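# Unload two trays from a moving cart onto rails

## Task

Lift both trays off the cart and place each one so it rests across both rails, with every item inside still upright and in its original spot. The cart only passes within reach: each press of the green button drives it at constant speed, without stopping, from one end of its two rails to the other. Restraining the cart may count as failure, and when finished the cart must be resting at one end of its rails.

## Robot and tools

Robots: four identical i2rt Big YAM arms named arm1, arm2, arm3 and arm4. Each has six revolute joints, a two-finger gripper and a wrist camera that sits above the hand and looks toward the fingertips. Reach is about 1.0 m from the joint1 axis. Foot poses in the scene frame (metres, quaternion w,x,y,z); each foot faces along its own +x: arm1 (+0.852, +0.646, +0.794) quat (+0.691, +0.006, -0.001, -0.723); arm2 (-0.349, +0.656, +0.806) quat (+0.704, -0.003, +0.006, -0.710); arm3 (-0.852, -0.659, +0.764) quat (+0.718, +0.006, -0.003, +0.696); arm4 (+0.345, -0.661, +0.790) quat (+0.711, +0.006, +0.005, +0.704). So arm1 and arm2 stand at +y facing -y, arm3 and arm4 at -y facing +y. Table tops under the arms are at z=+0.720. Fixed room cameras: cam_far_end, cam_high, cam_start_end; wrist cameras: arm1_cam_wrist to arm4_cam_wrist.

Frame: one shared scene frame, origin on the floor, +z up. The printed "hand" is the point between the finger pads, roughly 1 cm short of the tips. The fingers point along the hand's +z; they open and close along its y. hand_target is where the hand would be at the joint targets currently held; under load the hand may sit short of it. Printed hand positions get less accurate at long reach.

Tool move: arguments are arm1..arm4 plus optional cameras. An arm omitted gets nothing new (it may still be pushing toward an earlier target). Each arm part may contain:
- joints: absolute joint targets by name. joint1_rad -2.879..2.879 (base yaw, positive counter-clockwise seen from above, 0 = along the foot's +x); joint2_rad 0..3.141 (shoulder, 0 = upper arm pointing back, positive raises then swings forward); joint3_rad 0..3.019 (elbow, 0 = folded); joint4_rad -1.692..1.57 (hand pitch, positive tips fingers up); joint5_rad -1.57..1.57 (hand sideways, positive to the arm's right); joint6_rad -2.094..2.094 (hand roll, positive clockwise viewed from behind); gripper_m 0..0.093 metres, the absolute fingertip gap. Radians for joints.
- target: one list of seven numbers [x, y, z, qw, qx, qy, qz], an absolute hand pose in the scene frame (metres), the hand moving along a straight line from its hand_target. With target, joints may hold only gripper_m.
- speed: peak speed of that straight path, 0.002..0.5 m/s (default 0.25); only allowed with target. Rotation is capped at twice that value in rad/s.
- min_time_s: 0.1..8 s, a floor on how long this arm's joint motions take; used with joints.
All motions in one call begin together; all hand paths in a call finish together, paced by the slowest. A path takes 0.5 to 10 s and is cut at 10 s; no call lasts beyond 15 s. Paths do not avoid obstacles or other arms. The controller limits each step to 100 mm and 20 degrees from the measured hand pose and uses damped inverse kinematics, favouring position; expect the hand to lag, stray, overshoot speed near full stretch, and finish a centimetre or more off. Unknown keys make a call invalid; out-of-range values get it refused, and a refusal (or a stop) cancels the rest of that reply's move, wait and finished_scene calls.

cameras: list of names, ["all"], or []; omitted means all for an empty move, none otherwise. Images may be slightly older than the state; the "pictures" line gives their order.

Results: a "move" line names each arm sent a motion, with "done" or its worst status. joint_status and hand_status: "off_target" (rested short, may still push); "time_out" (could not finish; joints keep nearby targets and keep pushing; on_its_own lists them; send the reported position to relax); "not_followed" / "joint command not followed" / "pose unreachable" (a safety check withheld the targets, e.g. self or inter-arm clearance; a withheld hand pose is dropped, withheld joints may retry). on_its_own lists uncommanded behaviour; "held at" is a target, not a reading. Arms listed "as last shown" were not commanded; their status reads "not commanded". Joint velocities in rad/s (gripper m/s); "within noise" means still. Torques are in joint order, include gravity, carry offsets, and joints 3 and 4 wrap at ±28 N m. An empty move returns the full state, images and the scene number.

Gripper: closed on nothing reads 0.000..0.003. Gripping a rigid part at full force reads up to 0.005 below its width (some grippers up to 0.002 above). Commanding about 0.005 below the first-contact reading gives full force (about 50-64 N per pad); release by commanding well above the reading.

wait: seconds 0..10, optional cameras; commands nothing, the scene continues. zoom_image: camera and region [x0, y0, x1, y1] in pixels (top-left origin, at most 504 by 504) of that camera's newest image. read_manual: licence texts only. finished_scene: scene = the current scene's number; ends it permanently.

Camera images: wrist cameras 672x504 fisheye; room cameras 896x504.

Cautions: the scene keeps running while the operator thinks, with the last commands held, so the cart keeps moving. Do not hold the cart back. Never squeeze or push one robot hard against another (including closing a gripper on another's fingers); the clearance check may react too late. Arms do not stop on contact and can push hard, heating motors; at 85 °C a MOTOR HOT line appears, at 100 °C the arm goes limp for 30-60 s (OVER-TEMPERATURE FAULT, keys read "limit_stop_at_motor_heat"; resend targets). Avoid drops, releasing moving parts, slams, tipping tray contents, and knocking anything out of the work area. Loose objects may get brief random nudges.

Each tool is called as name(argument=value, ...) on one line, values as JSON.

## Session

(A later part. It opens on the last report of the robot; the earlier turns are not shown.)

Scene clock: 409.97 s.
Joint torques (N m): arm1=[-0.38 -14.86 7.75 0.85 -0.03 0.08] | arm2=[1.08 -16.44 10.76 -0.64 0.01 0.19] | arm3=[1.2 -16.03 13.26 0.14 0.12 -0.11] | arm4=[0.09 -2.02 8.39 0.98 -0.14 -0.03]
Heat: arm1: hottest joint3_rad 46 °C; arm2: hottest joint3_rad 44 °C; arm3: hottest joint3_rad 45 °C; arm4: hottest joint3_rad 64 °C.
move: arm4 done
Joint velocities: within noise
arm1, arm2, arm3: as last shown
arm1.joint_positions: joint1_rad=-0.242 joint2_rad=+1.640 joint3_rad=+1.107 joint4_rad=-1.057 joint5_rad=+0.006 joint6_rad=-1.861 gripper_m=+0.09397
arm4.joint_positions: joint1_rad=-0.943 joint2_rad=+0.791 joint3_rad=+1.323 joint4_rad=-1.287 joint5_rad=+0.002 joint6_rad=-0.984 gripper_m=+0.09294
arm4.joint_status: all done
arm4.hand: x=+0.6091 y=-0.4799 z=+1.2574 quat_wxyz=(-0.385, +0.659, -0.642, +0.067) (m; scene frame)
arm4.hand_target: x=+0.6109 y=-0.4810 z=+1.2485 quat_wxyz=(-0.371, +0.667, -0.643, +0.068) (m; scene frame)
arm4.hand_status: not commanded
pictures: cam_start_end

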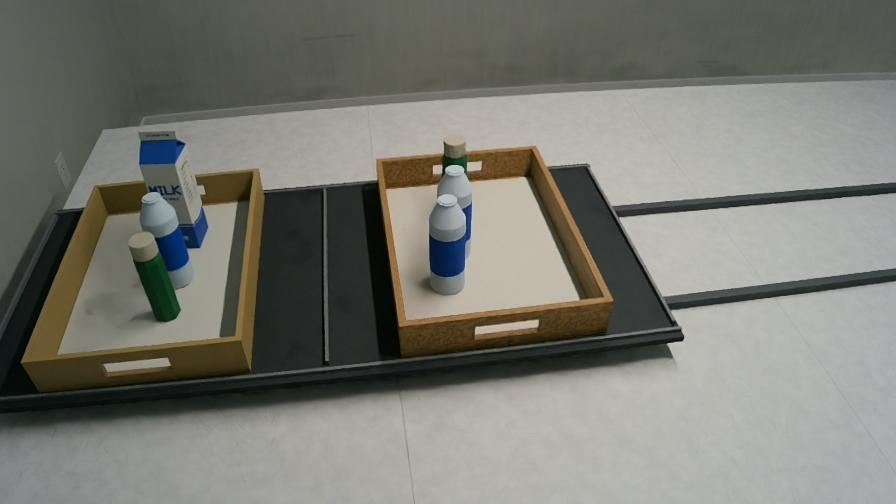

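move(arm1={"target":[0.62,0.215,0.98,0,0,1,0]}, arm2={"target":[-0.67,0.228,0.98,0,1,0,0],"joints":{"gripper_m":0.093}}, arm3={"target":[-0.67,-0.243,0.98,0,0,1,0],"joints":{"gripper_m":0.093}}, arm4={"target":[0.716,-0.452,0.9,0,0.707,-0.707,0],"joints":{"gripper_m":0}})

move(arm4={"target":[0.716,-0.452,0.795,0,0.707,-0.707,0],"speed":0.12}, cameras=["cam_start_end"])

move(arm4={"target":[0.716,-0.44,0.9,0,0.707,-0.707,0],"speed":0.2})

move(arm4={"joints":{"joint1_rad":-0.95,"joint2_rad":0.8,"joint3_rad":1.316,"joint4_rad":-1.3,"joint5_rad":0,"joint6_rad":-1,"gripper_m":0.093},"min_time_s":3}, cameras=["cam_start_end"])

wait(seconds=10, cameras=["cam_start_end"])

wait(seconds=10)

wait(seconds=10)

move(arm4={"target":[0.62,-0.24,0.98,0,0,1,0],"speed":0.4})

wait(seconds=10)

wait(seconds=0.7, cameras=["cam_high"])

move(arm2={"target":[-0.632,0.228,0.858,0,1,0,0],"speed":0.15}, arm3={"target":[-0.632,-0.243,0.858,0,0,1,0],"speed":0.15}, cameras=["arm2_cam_wrist","arm3_cam_wrist","cam_high"])

move(arm2={"target":[-0.552,0.228,0.858,0,1,0,0],"speed":0.05,"joints":{"gripper_m":0.004}}, arm3={"target":[-0.552,-0.243,0.858,0,0,1,0],"speed":0.05,"joints":{"gripper_m":0.004}}, cameras=["arm2_cam_wrist","arm3_cam_wrist"])

move(arm2={"target":[-0.51,0.228,0.943,0,1,0,0],"speed":0.06}, arm3={"target":[-0.51,-0.243,0.943,0,0,1,0],"speed":0.06}, cameras=["arm2_cam_wrist","arm3_cam_wrist","cam_high"])

wait(seconds=10, cameras=["cam_high"])

wait(seconds=2.35, cameras=["arm1_cam_wrist","arm4_cam_wrist","cam_high"])

move(arm1={"target":[0.647,0.215,0.858,0,0,1,0],"speed":0.15}, arm4={"target":[0.647,-0.24,0.858,0,0,1,0],"speed":0.15}, cameras=["arm1_cam_wrist","arm4_cam_wrist"])

move(arm1={"target":[0.727,0.215,0.858,0,0,1,0],"speed":0.05,"joints":{"gripper_m":0.004}}, arm4={"target":[0.727,-0.24,0.858,0,0,1,0],"speed":0.05,"joints":{"gripper_m":0.004}})

move(arm1={"target":[0.77,0.215,0.943,0,0,1,0],"speed":0.06}, arm4={"target":[0.77,-0.24,0.943,0,0,1,0],"speed":0.06}, cameras=["all"])

Scene clock: 446.77 s.
Joint torques (N m): arm1=[-0.97 -15.38 12.52 -0.44 -0.07 -0.21] | arm2=[-1.08 -17.2 13.94 -0.64 0.06 0.02] | arm3=[1.96 -15.09 9.29 0.1 0.04 0.07] | arm4=[0.15 -12.81 9.89 0.53 -0.01 -0.11]
Heat: arm1: hottest joint3_rad 44 °C; arm2: hottest joint3_rad 45 °C; arm3: hottest joint3_rad 47 °C; arm4: hottest joint3_rad 63 °C.
move: arm1 off_target; arm2 off_target; arm3 done; arm4 off_target
Joint velocities: within noise
arm1.joint_positions: joint1_rad=-0.435 joint2_rad=+1.613 joint3_rad=+1.399 joint4_rad=-1.373 joint5_rad=+0.006 joint6_rad=-2.046 gripper_m=+0.09397
arm1.joint_status: not commanded
arm1.hand: x=+0.6290 y=+0.2251 z=+0.9666 quat_wxyz=(-0.006, -0.003, -1.000, -0.011) (m; scene frame)
arm1.hand_target: x=+0.6203 y=+0.2156 z=+0.9800 quat_wxyz=(+0.000, +0.000, -1.000, +0.000) (m; scene frame)
arm1.hand_status: off_target (0.019 m and 1.5 deg from the pose sent, 0.166 m and 1.5 deg at the start)
arm2.joint_positions: joint1_rad=-0.633 joint2_rad=+1.748 joint3_rad=+1.528 joint4_rad=-1.382 joint5_rad=-0.013 joint6_rad=+0.928 gripper_m=+0.09293
arm2.joint_status: all done
arm2.hand: x=-0.6572 y=+0.2376 z=+0.9677 quat_wxyz=(+0.011, -1.000, +0.000, -0.008) (m; scene frame)
arm2.hand_target: x=-0.6696 y=+0.2286 z=+0.9801 quat_wxyz=(+0.000, -1.000, +0.000, +0.001) (m; scene frame)
arm2.hand_status: off_target (0.020 m and 1.6 deg from the pose sent, 0.184 m and 1.7 deg at the start)
arm3.joint_positions: joint1_rad=-0.373 joint2_rad=+1.551 joint3_rad=+1.414 joint4_rad=-1.436 joint5_rad=+0.010 joint6_rad=+1.156 gripper_m=+0.09288
arm3.joint_status: all done
arm3.hand: x=-0.6676 y=-0.2398 z=+0.9791 quat_wxyz=(-0.002, +0.005, -1.000, -0.003) (m; scene frame)
arm3.hand_target: x=-0.6700 y=-0.2430 z=+0.9800 quat_wxyz=(+0.000, +0.000, -1.000, +0.000) (m; scene frame)
arm3.hand_status: done (0.004 m and 0.7 deg from the pose sent, 0.172 m and 1.0 deg at the start)
arm4.joint_positions: joint1_rad=-1.034 joint2_rad=+1.516 joint3_rad=+1.086 joint4_rad=-1.168 joint5_rad=+0.008 joint6_rad=-1.035 gripper_m=+0.00033
arm4.joint_status: all done
arm4.hand: x=+0.7019 y=-0.4562 z=+0.8899 quat_wxyz=(+0.019, +0.704, -0.710, -0.006) (m; scene frame)
arm4.hand_target: x=+0.7156 y=-0.4523 z=+0.9002 quat_wxyz=(+0.000, +0.707, -0.707, +0.000) (m; scene frame)
arm4.hand_status: off_target (0.018 m and 2.4 deg from the pose sent, 0.374 m and 46.1 deg at the start)
pictures: none

Scene clock: 448.20 s.
Joint torques (N m): arm1=[-1.38 -13.92 12.42 0.03 -0.1 -0.19] | arm2=[-0.5 -17.03 13.91 -0.58 0.07 0.01] | arm3=[1.61 -14.92 9.33 0.05 0.07 0.07] | arm4=[-0.09 -11.34 6.13 1.05 -0.04 -0.12]
Heat: arm1: hottest joint3_rad 44 °C; arm2: hottest joint3_rad 45 °C; arm3: hottest joint3_rad 47 °C; arm4: hottest joint3_rad 63 °C.
move: arm4 off_target
Joint velocities: within noise
arm1, arm2, arm3: as last shown
arm1.joint_positions: joint1_rad=-0.435 joint2_rad=+1.613 joint3_rad=+1.399 joint4_rad=-1.373 joint5_rad=+0.006 joint6_rad=-2.047 gripper_m=+0.09397
arm1.hand: x=+0.6290 y=+0.2251 z=+0.9666 quat_wxyz=(-0.006, -0.002, -1.000, -0.011) (m; scene frame)
arm3.hand: x=-0.6676 y=-0.2398 z=+0.9791 quat_wxyz=(-0.002, +0.004, -1.000, -0.003) (m; scene frame)
arm4.joint_positions: joint1_rad=-1.034 joint2_rad=+1.639 joint3_rad=+0.989 joint4_rad=-0.891 joint5_rad=+0.008 joint6_rad=-1.037 gripper_m=+0.00033
arm4.joint_status: not commanded
arm4.hand: x=+0.7157 y=-0.4477 z=+0.8087 quat_wxyz=(-0.008, +0.704, -0.710, +0.001) (m; scene frame)
arm4.hand_target: x=+0.7157 y=-0.4521 z=+0.7954 quat_wxyz=(+0.000, +0.707, -0.707, +0.000) (m; scene frame)
arm4.hand_status: off_target (0.014 m and 1.0 deg from the pose sent, 0.096 m and 2.3 deg at the start)
pictures: cam_start_end

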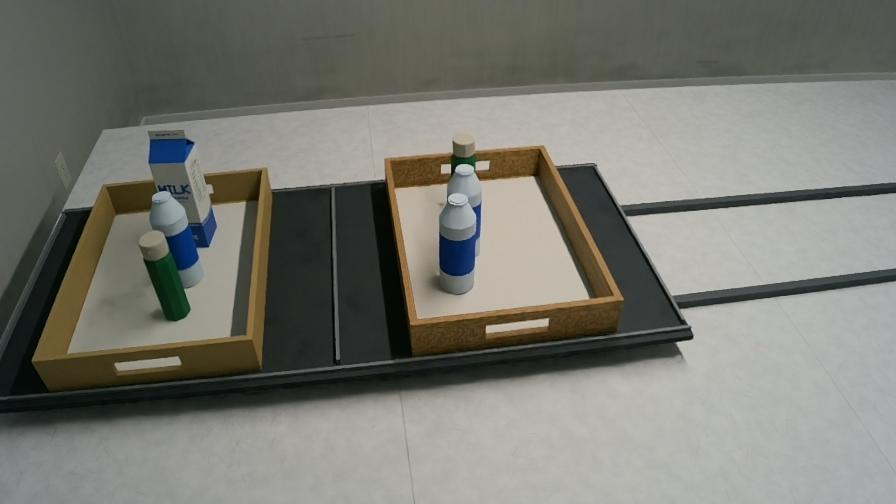

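Scene clock: 449.40 s.
Joint torques (N m): arm1=[-1.03 -13.57 12.53 -0.28 -0.06 -0.2] | arm2=[-0.56 -17.03 13.91 -0.58 0.06 0.03] | arm3=[1.79 -14.74 9.37 0.03 0.04 0.06] | arm4=[1.08 -11.99 10 -0.28 -0.03 0.14]
Heat: arm1: hottest joint3_rad 44 °C; arm2: hottest joint3_rad 45 °C; arm3: hottest joint3_rad 47 °C; arm4: hottest joint3_rad 63 °C.
move: arm4 done
Joint velocities: within noise
arm1, arm2, arm3: as last shown
arm4.joint_positions: joint1_rad=-1.023 joint2_rad=+1.519 joint3_rad=+1.104 joint4_rad=-1.148 joint5_rad=+0.008 joint6_rad=-1.037 gripper_m=+0.00033
arm4.joint_status: not commanded
arm4.hand: x=+0.7101 y=-0.4463 z=+0.8944 quat_wxyz=(+0.003, +0.709, -0.706, -0.001) (m; scene frame)
arm4.hand_target: x=+0.7158 y=-0.4400 z=+0.9001 quat_wxyz=(+0.000, +0.707, -0.707, +0.000) (m; scene frame)
arm4.hand_status: done (0.010 m and 0.4 deg from the pose sent, 0.092 m and 1.0 deg at the start)
pictures: none

Scene clock: 452.80 s.
Joint torques (N m): arm1=[-1.14 -14.45 12.48 -0.25 -0.05 -0.22] | arm2=[-0.67 -16.97 13.98 -0.58 0.05 0.01] | arm3=[2.02 -15.03 9.37 0.36 0.04 0.05] | arm4=[1.14 -2.37 12.22 0.9 -0.16 0.26]
Heat: arm1: hottest joint3_rad 44 °C; arm2: hottest joint3_rad 45 °C; arm3: hottest joint3_rad 47 °C; arm4: hottest joint3_rad 64 °C.
move: arm4 done
Joint velocities: within noise
arm1, arm2, arm3: as last shown
arm4.joint_positions: joint1_rad=-0.958 joint2_rad=+0.796 joint3_rad=+1.275 joint4_rad=-1.286 joint5_rad=+0.002 joint6_rad=-1.015 gripper_m=+0.09292
arm4.joint_status: all done
arm4.hand: x=+0.6134 y=-0.4826 z=+1.2313 quat_wxyz=(-0.360, +0.672, -0.644, +0.071) (m; scene frame)
arm4.hand_target: x=+0.6110 y=-0.4809 z=+1.2485 quat_wxyz=(-0.371, +0.666, -0.643, +0.068) (m; scene frame)
arm4.hand_status: not commanded
pictures: cam_start_end

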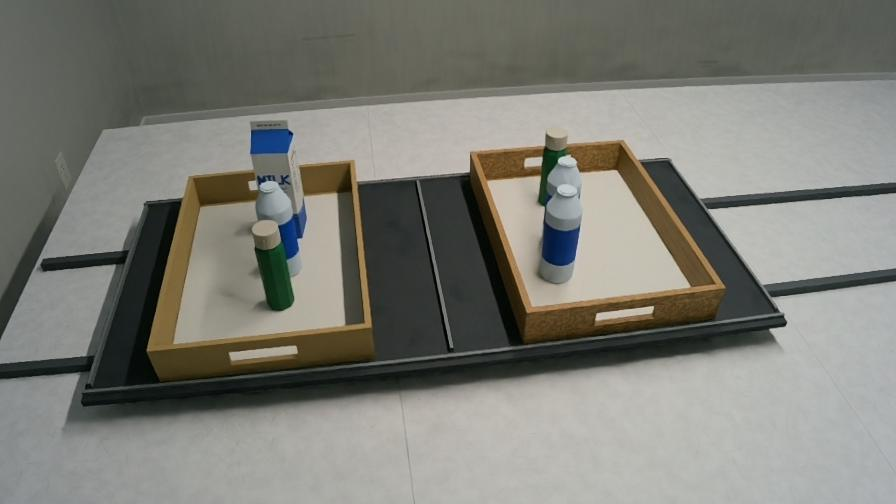

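Scene clock: 462.80 s.
Joint torques (N m): arm1=[-1.26 -13.8 12.33 -0.1 -0.07 -0.19] | arm2=[-0.56 -16.97 13.97 -0.61 0.05 0.01] | arm3=[1.85 -15.09 9.29 0.31 0.1 0.03] | arm4=[1.2 -2.49 12.22 0.94 -0.16 0.26]
Heat: arm1: hottest joint3_rad 45 °C; arm2: hottest joint3_rad 46 °C; arm3: hottest joint3_rad 46 °C; arm4: hottest joint3_rad 65 °C.
Joint velocities: within noise
arm1.joint_positions: joint1_rad=-0.435 joint2_rad=+1.613 joint3_rad=+1.399 joint4_rad=-1.373 joint5_rad=+0.006 joint6_rad=-2.047 gripper_m=+0.09397
arm1.joint_status: not commanded
arm1.hand: x=+0.6290 y=+0.2251 z=+0.9666 quat_wxyz=(-0.006, -0.002, -1.000, -0.011) (m; scene frame)
arm1.hand_target: x=+0.6203 y=+0.2156 z=+0.9800 quat_wxyz=(+0.000, +0.000, -1.000, +0.000) (m; scene frame)
arm1.hand_status: not commanded
arm2.joint_positions: joint1_rad=-0.633 joint2_rad=+1.748 joint3_rad=+1.528 joint4_rad=-1.382 joint5_rad=-0.013 joint6_rad=+0.928 gripper_m=+0.09293
arm2.joint_status: not commanded
arm2.hand: x=-0.6572 y=+0.2376 z=+0.9677 quat_wxyz=(+0.011, -1.000, +0.000, -0.008) (m; scene frame)
arm2.hand_target: x=-0.6696 y=+0.2286 z=+0.9801 quat_wxyz=(+0.000, -1.000, +0.000, +0.001) (m; scene frame)
arm2.hand_status: not commanded
arm3.joint_positions: joint1_rad=-0.373 joint2_rad=+1.551 joint3_rad=+1.414 joint4_rad=-1.436 joint5_rad=+0.010 joint6_rad=+1.156 gripper_m=+0.09288
arm3.joint_status: not commanded
arm3.hand: x=-0.6676 y=-0.2398 z=+0.9791 quat_wxyz=(-0.002, +0.004, -1.000, -0.003) (m; scene frame)
arm3.hand_target: x=-0.6700 y=-0.2430 z=+0.9800 quat_wxyz=(+0.000, +0.000, -1.000, +0.000) (m; scene frame)
arm3.hand_status: not commanded
arm4.joint_positions: joint1_rad=-0.958 joint2_rad=+0.796 joint3_rad=+1.275 joint4_rad=-1.286 joint5_rad=+0.002 joint6_rad=-1.015 gripper_m=+0.09292
arm4.joint_status: all done
arm4.hand: x=+0.6134 y=-0.4826 z=+1.2313 quat_wxyz=(-0.360, +0.672, -0.644, +0.071) (m; scene frame)
arm4.hand_target: x=+0.6110 y=-0.4809 z=+1.2485 quat_wxyz=(-0.371, +0.666, -0.643, +0.068) (m; scene frame)
arm4.hand_status: not commanded
wait: 10.00 s; at rest by 0.27 s
pictures: cam_start_end

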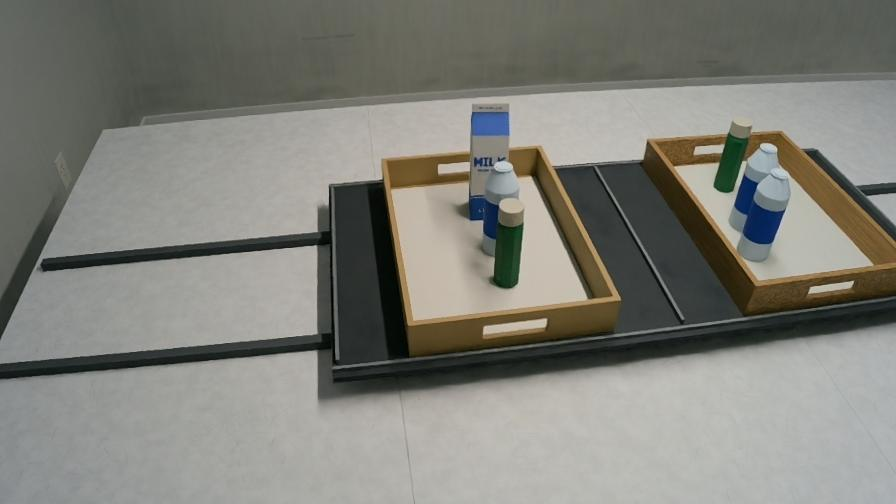

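Scene clock: 472.80 s.
Joint torques (N m): arm1=[-1.49 -14.21 12.66 -0.1 -0.12 -0.19] | arm2=[-0.5 -17.08 13.98 -0.58 0.06 0.01] | arm3=[1.79 -14.97 9.43 -0.01 0.06 0.11] | arm4=[1.14 -2.61 12.25 0.91 -0.16 0.26]
Heat: arm1: hottest joint3_rad 46 °C; arm2: hottest joint3_rad 47 °C; arm3: hottest joint3_rad 46 °C; arm4: hottest joint3_rad 66 °C.
Joint velocities: within noise
arm1.joint_positions: joint1_rad=-0.435 joint2_rad=+1.613 joint3_rad=+1.399 joint4_rad=-1.373 joint5_rad=+0.006 joint6_rad=-2.047 gripper_m=+0.09397
arm1.joint_status: not commanded
arm1.hand: x=+0.6290 y=+0.2251 z=+0.9666 quat_wxyz=(-0.006, -0.002, -1.000, -0.011) (m; scene frame)
arm1.hand_target: x=+0.6203 y=+0.2156 z=+0.9800 quat_wxyz=(+0.000, +0.000, -1.000, +0.000) (m; scene frame)
arm1.hand_status: not commanded
arm2.joint_positions: joint1_rad=-0.633 joint2_rad=+1.748 joint3_rad=+1.528 joint4_rad=-1.382 joint5_rad=-0.013 joint6_rad=+0.928 gripper_m=+0.09293
arm2.joint_status: not commanded
arm2.hand: x=-0.6572 y=+0.2376 z=+0.9677 quat_wxyz=(+0.011, -1.000, +0.000, -0.008) (m; scene frame)
arm2.hand_target: x=-0.6696 y=+0.2286 z=+0.9801 quat_wxyz=(+0.000, -1.000, +0.000, +0.001) (m; scene frame)
arm2.hand_status: not commanded
arm3.joint_positions: joint1_rad=-0.373 joint2_rad=+1.551 joint3_rad=+1.414 joint4_rad=-1.436 joint5_rad=+0.010 joint6_rad=+1.156 gripper_m=+0.09288
arm3.joint_status: not commanded
arm3.hand: x=-0.6676 y=-0.2398 z=+0.9791 quat_wxyz=(-0.002, +0.004, -1.000, -0.003) (m; scene frame)
arm3.hand_target: x=-0.6700 y=-0.2430 z=+0.9800 quat_wxyz=(+0.000, +0.000, -1.000, +0.000) (m; scene frame)
arm3.hand_status: not commanded
arm4.joint_positions: joint1_rad=-0.958 joint2_rad=+0.796 joint3_rad=+1.275 joint4_rad=-1.286 joint5_rad=+0.002 joint6_rad=-1.015 gripper_m=+0.09292
arm4.joint_status: all done
arm4.hand: x=+0.6134 y=-0.4826 z=+1.2313 quat_wxyz=(-0.360, +0.672, -0.644, +0.071) (m; scene frame)
arm4.hand_target: x=+0.6110 y=-0.4809 z=+1.2485 quat_wxyz=(-0.371, +0.666, -0.643, +0.068) (m; scene frame)
arm4.hand_status: not commanded
wait: 10.00 s; at rest by 0.27 s
pictures: none

Scene clock: 482.80 s.
Joint torques (N m): arm1=[-0.73 -13.74 12.05 -0.24 -0.06 -0.2] | arm2=[-0.32 -17.14 13.94 -0.57 0.07 0.03] | arm3=[1.49 -15.91 9.44 0.02 0 0.11] | arm4=[1.2 -2.55 12.26 0.91 -0.16 0.27]
Heat: arm1: hottest joint3_rad 47 °C; arm2: hottest joint3_rad 47 °C; arm3: hottest joint2_rad 45 °C; arm4: hottest joint3_rad 67 °C.
Joint velocities: within noise
arm1.joint_positions: joint1_rad=-0.435 joint2_rad=+1.613 joint3_rad=+1.399 joint4_rad=-1.373 joint5_rad=+0.006 joint6_rad=-2.047 gripper_m=+0.09397
arm1.joint_status: not commanded
arm1.hand: x=+0.6290 y=+0.2251 z=+0.9666 quat_wxyz=(-0.006, -0.002, -1.000, -0.011) (m; scene frame)
arm1.hand_target: x=+0.6203 y=+0.2156 z=+0.9800 quat_wxyz=(+0.000, +0.000, -1.000, +0.000) (m; scene frame)
arm1.hand_status: not commanded
arm2.joint_positions: joint1_rad=-0.633 joint2_rad=+1.748 joint3_rad=+1.528 joint4_rad=-1.382 joint5_rad=-0.013 joint6_rad=+0.928 gripper_m=+0.09293
arm2.joint_status: not commanded
arm2.hand: x=-0.6572 y=+0.2376 z=+0.9677 quat_wxyz=(+0.011, -1.000, +0.000, -0.008) (m; scene frame)
arm2.hand_target: x=-0.6696 y=+0.2286 z=+0.9801 quat_wxyz=(+0.000, -1.000, +0.000, +0.001) (m; scene frame)
arm2.hand_status: not commanded
arm3.joint_positions: joint1_rad=-0.373 joint2_rad=+1.551 joint3_rad=+1.414 joint4_rad=-1.436 joint5_rad=+0.010 joint6_rad=+1.156 gripper_m=+0.09288
arm3.joint_status: not commanded
arm3.hand: x=-0.6676 y=-0.2398 z=+0.9791 quat_wxyz=(-0.002, +0.004, -1.000, -0.003) (m; scene frame)
arm3.hand_target: x=-0.6700 y=-0.2430 z=+0.9800 quat_wxyz=(+0.000, +0.000, -1.000, +0.000) (m; scene frame)
arm3.hand_status: not commanded
arm4.joint_positions: joint1_rad=-0.958 joint2_rad=+0.796 joint3_rad=+1.275 joint4_rad=-1.286 joint5_rad=+0.002 joint6_rad=-1.015 gripper_m=+0.09292
arm4.joint_status: all done
arm4.hand: x=+0.6134 y=-0.4826 z=+1.2313 quat_wxyz=(-0.360, +0.672, -0.644, +0.071) (m; scene frame)
arm4.hand_target: x=+0.6110 y=-0.4809 z=+1.2485 quat_wxyz=(-0.371, +0.666, -0.643, +0.068) (m; scene frame)
arm4.hand_status: not commanded
wait: 10.00 s; at rest by 0.27 s
pictures: none

Scene clock: 485.93 s.
Joint torques (N m): arm1=[-1.26 -14.04 12.41 -0.01 -0.07 -0.2] | arm2=[-0.5 -17.14 13.96 -0.62 0.07 0] | arm3=[2.02 -15.03 9.35 0.25 -0.03 0.1] | arm4=[1.08 -14.27 11.95 -0.12 0.05 0.21]
Heat: arm1: hottest joint3_rad 47 °C; arm2: hottest joint3_rad 47 °C; arm3: hottest joint2_rad 45 °C; arm4: hottest joint3_rad 67 °C.
move: arm4 off_target
Joint velocities: within noise
arm1, arm2, arm3: as last shown
arm4.joint_positions: joint1_rad=-0.561 joint2_rad=+1.638 joint3_rad=+1.450 joint4_rad=-1.398 joint5_rad=+0.015 joint6_rad=+0.987 gripper_m=+0.09292
arm4.joint_status: not commanded
arm4.hand: x=+0.6139 y=-0.2528 z=+0.9704 quat_wxyz=(+0.006, +0.007, -1.000, +0.010) (m; scene frame)
arm4.hand_target: x=+0.6196 y=-0.2404 z=+0.9799 quat_wxyz=(+0.000, +0.000, -1.000, +0.000) (m; scene frame)
arm4.hand_status: off_target (0.017 m and 1.5 deg from the pose sent, 0.349 m and 99.9 deg at the start)
pictures: none

Scene clock: 495.93 s.
Joint torques (N m): arm1=[-1.14 -14.04 12.52 -0.17 -0.06 -0.28] | arm2=[-0.32 -17.2 13.97 -0.61 0.07 0.01] | arm3=[1.73 -15.27 9.4 0.24 0.03 0.07] | arm4=[0.97 -14.39 11.97 -0.1 0.05 0.21]
Heat: arm1: hottest joint3_rad 48 °C; arm2: hottest joint3_rad 48 °C; arm3: hottest joint2_rad 45 °C; arm4: hottest joint3_rad 67 °C.
Joint velocities: within noise
arm1.joint_positions: joint1_rad=-0.435 joint2_rad=+1.613 joint3_rad=+1.399 joint4_rad=-1.373 joint5_rad=+0.006 joint6_rad=-2.047 gripper_m=+0.09397
arm1.joint_status: not commanded
arm1.hand: x=+0.6290 y=+0.2251 z=+0.9666 quat_wxyz=(-0.006, -0.002, -1.000, -0.011) (m; scene frame)
arm1.hand_target: x=+0.6203 y=+0.2156 z=+0.9800 quat_wxyz=(+0.000, +0.000, -1.000, +0.000) (m; scene frame)
arm1.hand_status: not commanded
arm2.joint_positions: joint1_rad=-0.633 joint2_rad=+1.748 joint3_rad=+1.528 joint4_rad=-1.382 joint5_rad=-0.013 joint6_rad=+0.928 gripper_m=+0.09293
arm2.joint_status: not commanded
arm2.hand: x=-0.6572 y=+0.2376 z=+0.9677 quat_wxyz=(+0.011, -1.000, +0.000, -0.008) (m; scene frame)
arm2.hand_target: x=-0.6696 y=+0.2286 z=+0.9801 quat_wxyz=(+0.000, -1.000, +0.000, +0.001) (m; scene frame)
arm2.hand_status: not commanded
arm3.joint_positions: joint1_rad=-0.373 joint2_rad=+1.551 joint3_rad=+1.414 joint4_rad=-1.436 joint5_rad=+0.010 joint6_rad=+1.156 gripper_m=+0.09288
arm3.joint_status: not commanded
arm3.hand: x=-0.6676 y=-0.2398 z=+0.9791 quat_wxyz=(-0.002, +0.004, -1.000, -0.003) (m; scene frame)
arm3.hand_target: x=-0.6700 y=-0.2430 z=+0.9800 quat_wxyz=(+0.000, +0.000, -1.000, +0.000) (m; scene frame)
arm3.hand_status: not commanded
arm4.joint_positions: joint1_rad=-0.561 joint2_rad=+1.638 joint3_rad=+1.450 joint4_rad=-1.398 joint5_rad=+0.015 joint6_rad=+0.988 gripper_m=+0.09292
arm4.joint_status: not commanded
arm4.hand: x=+0.6139 y=-0.2528 z=+0.9704 quat_wxyz=(+0.006, +0.006, -1.000, +0.010) (m; scene frame)
arm4.hand_target: x=+0.6196 y=-0.2404 z=+0.9799 quat_wxyz=(+0.000, +0.000, -1.000, +0.000) (m; scene frame)
arm4.hand_status: off_target (0.017 m and 1.5 deg from the pose sent, 0.349 m and 99.9 deg at the start)
wait: 10.00 s; at rest by 0.27 s
pictures: none

Scene clock: 496.63 s.
Joint torques (N m): arm1=[-1.67 -13.8 12.48 0.1 -0.05 -0.23] | arm2=[-0.56 -17.08 13.91 -0.55 0.05 0.01] | arm3=[1.14 -14.97 9.52 -0.02 0.05 0.09] | arm4=[0.97 -14.39 11.96 -0.12 0.04 0.21]
Heat: arm1: hottest joint3_rad 48 °C; arm2: hottest joint3_rad 48 °C; arm3: hottest joint2_rad 45 °C; arm4: hottest joint3_rad 67 °C.
Joint velocities: within noise
arm1.joint_positions: joint1_rad=-0.435 joint2_rad=+1.613 joint3_rad=+1.399 joint4_rad=-1.373 joint5_rad=+0.006 joint6_rad=-2.047 gripper_m=+0.09397
arm1.joint_status: not commanded
arm1.hand: x=+0.6290 y=+0.2251 z=+0.9666 quat_wxyz=(-0.006, -0.002, -1.000, -0.011) (m; scene frame)
arm1.hand_target: x=+0.6203 y=+0.2156 z=+0.9800 quat_wxyz=(+0.000, +0.000, -1.000, +0.000) (m; scene frame)
arm1.hand_status: not commanded
arm2.joint_positions: joint1_rad=-0.633 joint2_rad=+1.748 joint3_rad=+1.528 joint4_rad=-1.382 joint5_rad=-0.013 joint6_rad=+0.928 gripper_m=+0.09293
arm2.joint_status: not commanded
arm2.hand: x=-0.6572 y=+0.2376 z=+0.9677 quat_wxyz=(+0.011, -1.000, +0.000, -0.008) (m; scene frame)
arm2.hand_target: x=-0.6696 y=+0.2286 z=+0.9801 quat_wxyz=(+0.000, -1.000, +0.000, +0.001) (m; scene frame)
arm2.hand_status: not commanded
arm3.joint_positions: joint1_rad=-0.373 joint2_rad=+1.551 joint3_rad=+1.414 joint4_rad=-1.436 joint5_rad=+0.010 joint6_rad=+1.156 gripper_m=+0.09288
arm3.joint_status: not commanded
arm3.hand: x=-0.6676 y=-0.2398 z=+0.9791 quat_wxyz=(-0.002, +0.004, -1.000, -0.003) (m; scene frame)
arm3.hand_target: x=-0.6700 y=-0.2430 z=+0.9800 quat_wxyz=(+0.000, +0.000, -1.000, +0.000) (m; scene frame)
arm3.hand_status: not commanded
arm4.joint_positions: joint1_rad=-0.561 joint2_rad=+1.638 joint3_rad=+1.450 joint4_rad=-1.398 joint5_rad=+0.015 joint6_rad=+0.988 gripper_m=+0.09292
arm4.joint_status: not commanded
arm4.hand: x=+0.6139 y=-0.2528 z=+0.9704 quat_wxyz=(+0.006, +0.006, -1.000, +0.010) (m; scene frame)
arm4.hand_target: x=+0.6196 y=-0.2404 z=+0.9799 quat_wxyz=(+0.000, +0.000, -1.000, +0.000) (m; scene frame)
arm4.hand_status: off_target (0.017 m and 1.5 deg from the pose sent, 0.349 m and 99.9 deg at the start)
wait: 0.70 s; at rest by 0.27 s
pictures: cam_high

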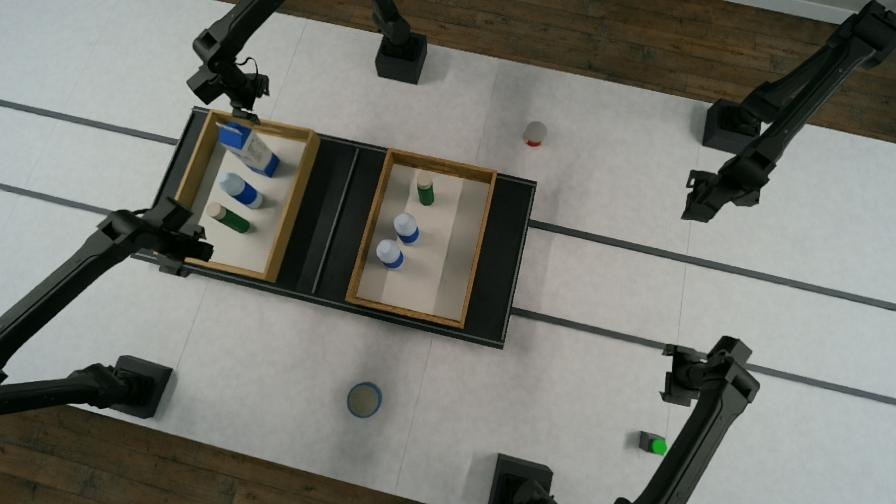

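Scene clock: 498.07 s.
Joint torques (N m): arm1=[-1.61 -14.51 12.41 -0.4 -0.09 -0.13] | arm2=[1.03 -17.9 9.21 0.23 0.05 0.26] | arm3=[0.26 -15.21 8.94 1.07 0.07 -0.12] | arm4=[1.08 -14.33 12 -0.13 0.04 0.2]
Heat: arm1: hottest joint3_rad 48 °C; arm2: hottest joint3_rad 48 °C; arm3: hottest joint2_rad 45 °C; arm4: hottest joint3_rad 67 °C.
move: arm2 done; arm3 done
Joint velocities: within noise
arm1, arm4: as last shown
arm2.joint_positions: joint1_rad=-0.592 joint2_rad=+1.811 joint3_rad=+1.308 joint4_rad=-1.085 joint5_rad=-0.013 joint6_rad=+0.974 gripper_m=+0.09293
arm2.joint_status: not commanded
arm2.hand: x=-0.6340 y=+0.2357 z=+0.8578 quat_wxyz=(+0.006, -1.000, +0.002, -0.004) (m; scene frame)
arm2.hand_target: x=-0.6320 y=+0.2281 z=+0.8581 quat_wxyz=(+0.000, -1.000, +0.000, +0.000) (m; scene frame)
arm2.hand_status: done (0.008 m and 0.8 deg from the pose sent, 0.113 m and 1.6 deg at the start)
arm3.joint_positions: joint1_rad=-0.440 joint2_rad=+1.669 joint3_rad=+1.232 joint4_rad=-1.150 joint5_rad=+0.010 joint6_rad=+1.102 gripper_m=+0.09288
arm3.joint_status: not commanded
arm3.hand: x=-0.6366 y=-0.2440 z=+0.8595 quat_wxyz=(+0.002, -0.002, -1.000, +0.003) (m; scene frame)
arm3.hand_target: x=-0.6320 y=-0.2431 z=+0.8580 quat_wxyz=(+0.000, +0.000, -1.000, +0.000) (m; scene frame)
arm3.hand_status: done (0.005 m and 0.5 deg from the pose sent, 0.126 m and 0.7 deg at the start)
pictures: arm2_cam_wrist, arm3_cam_wrist, cam_high

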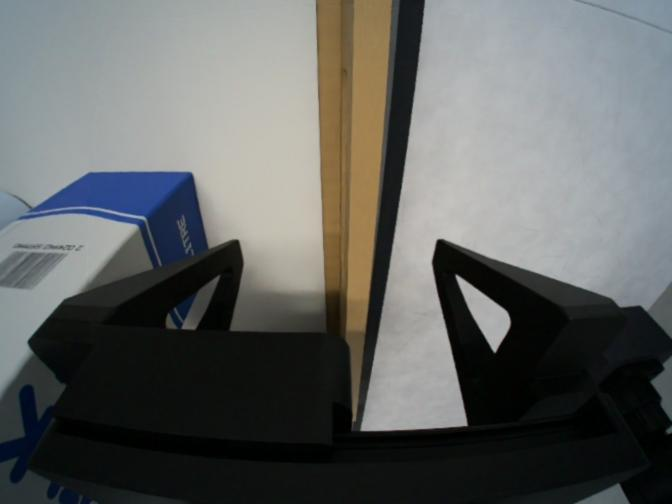

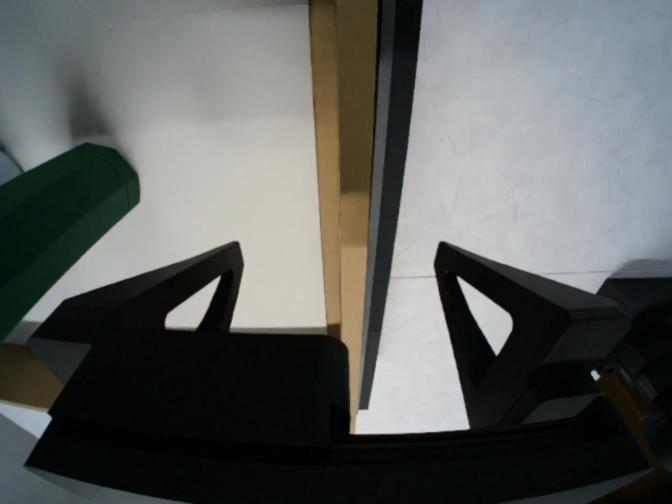

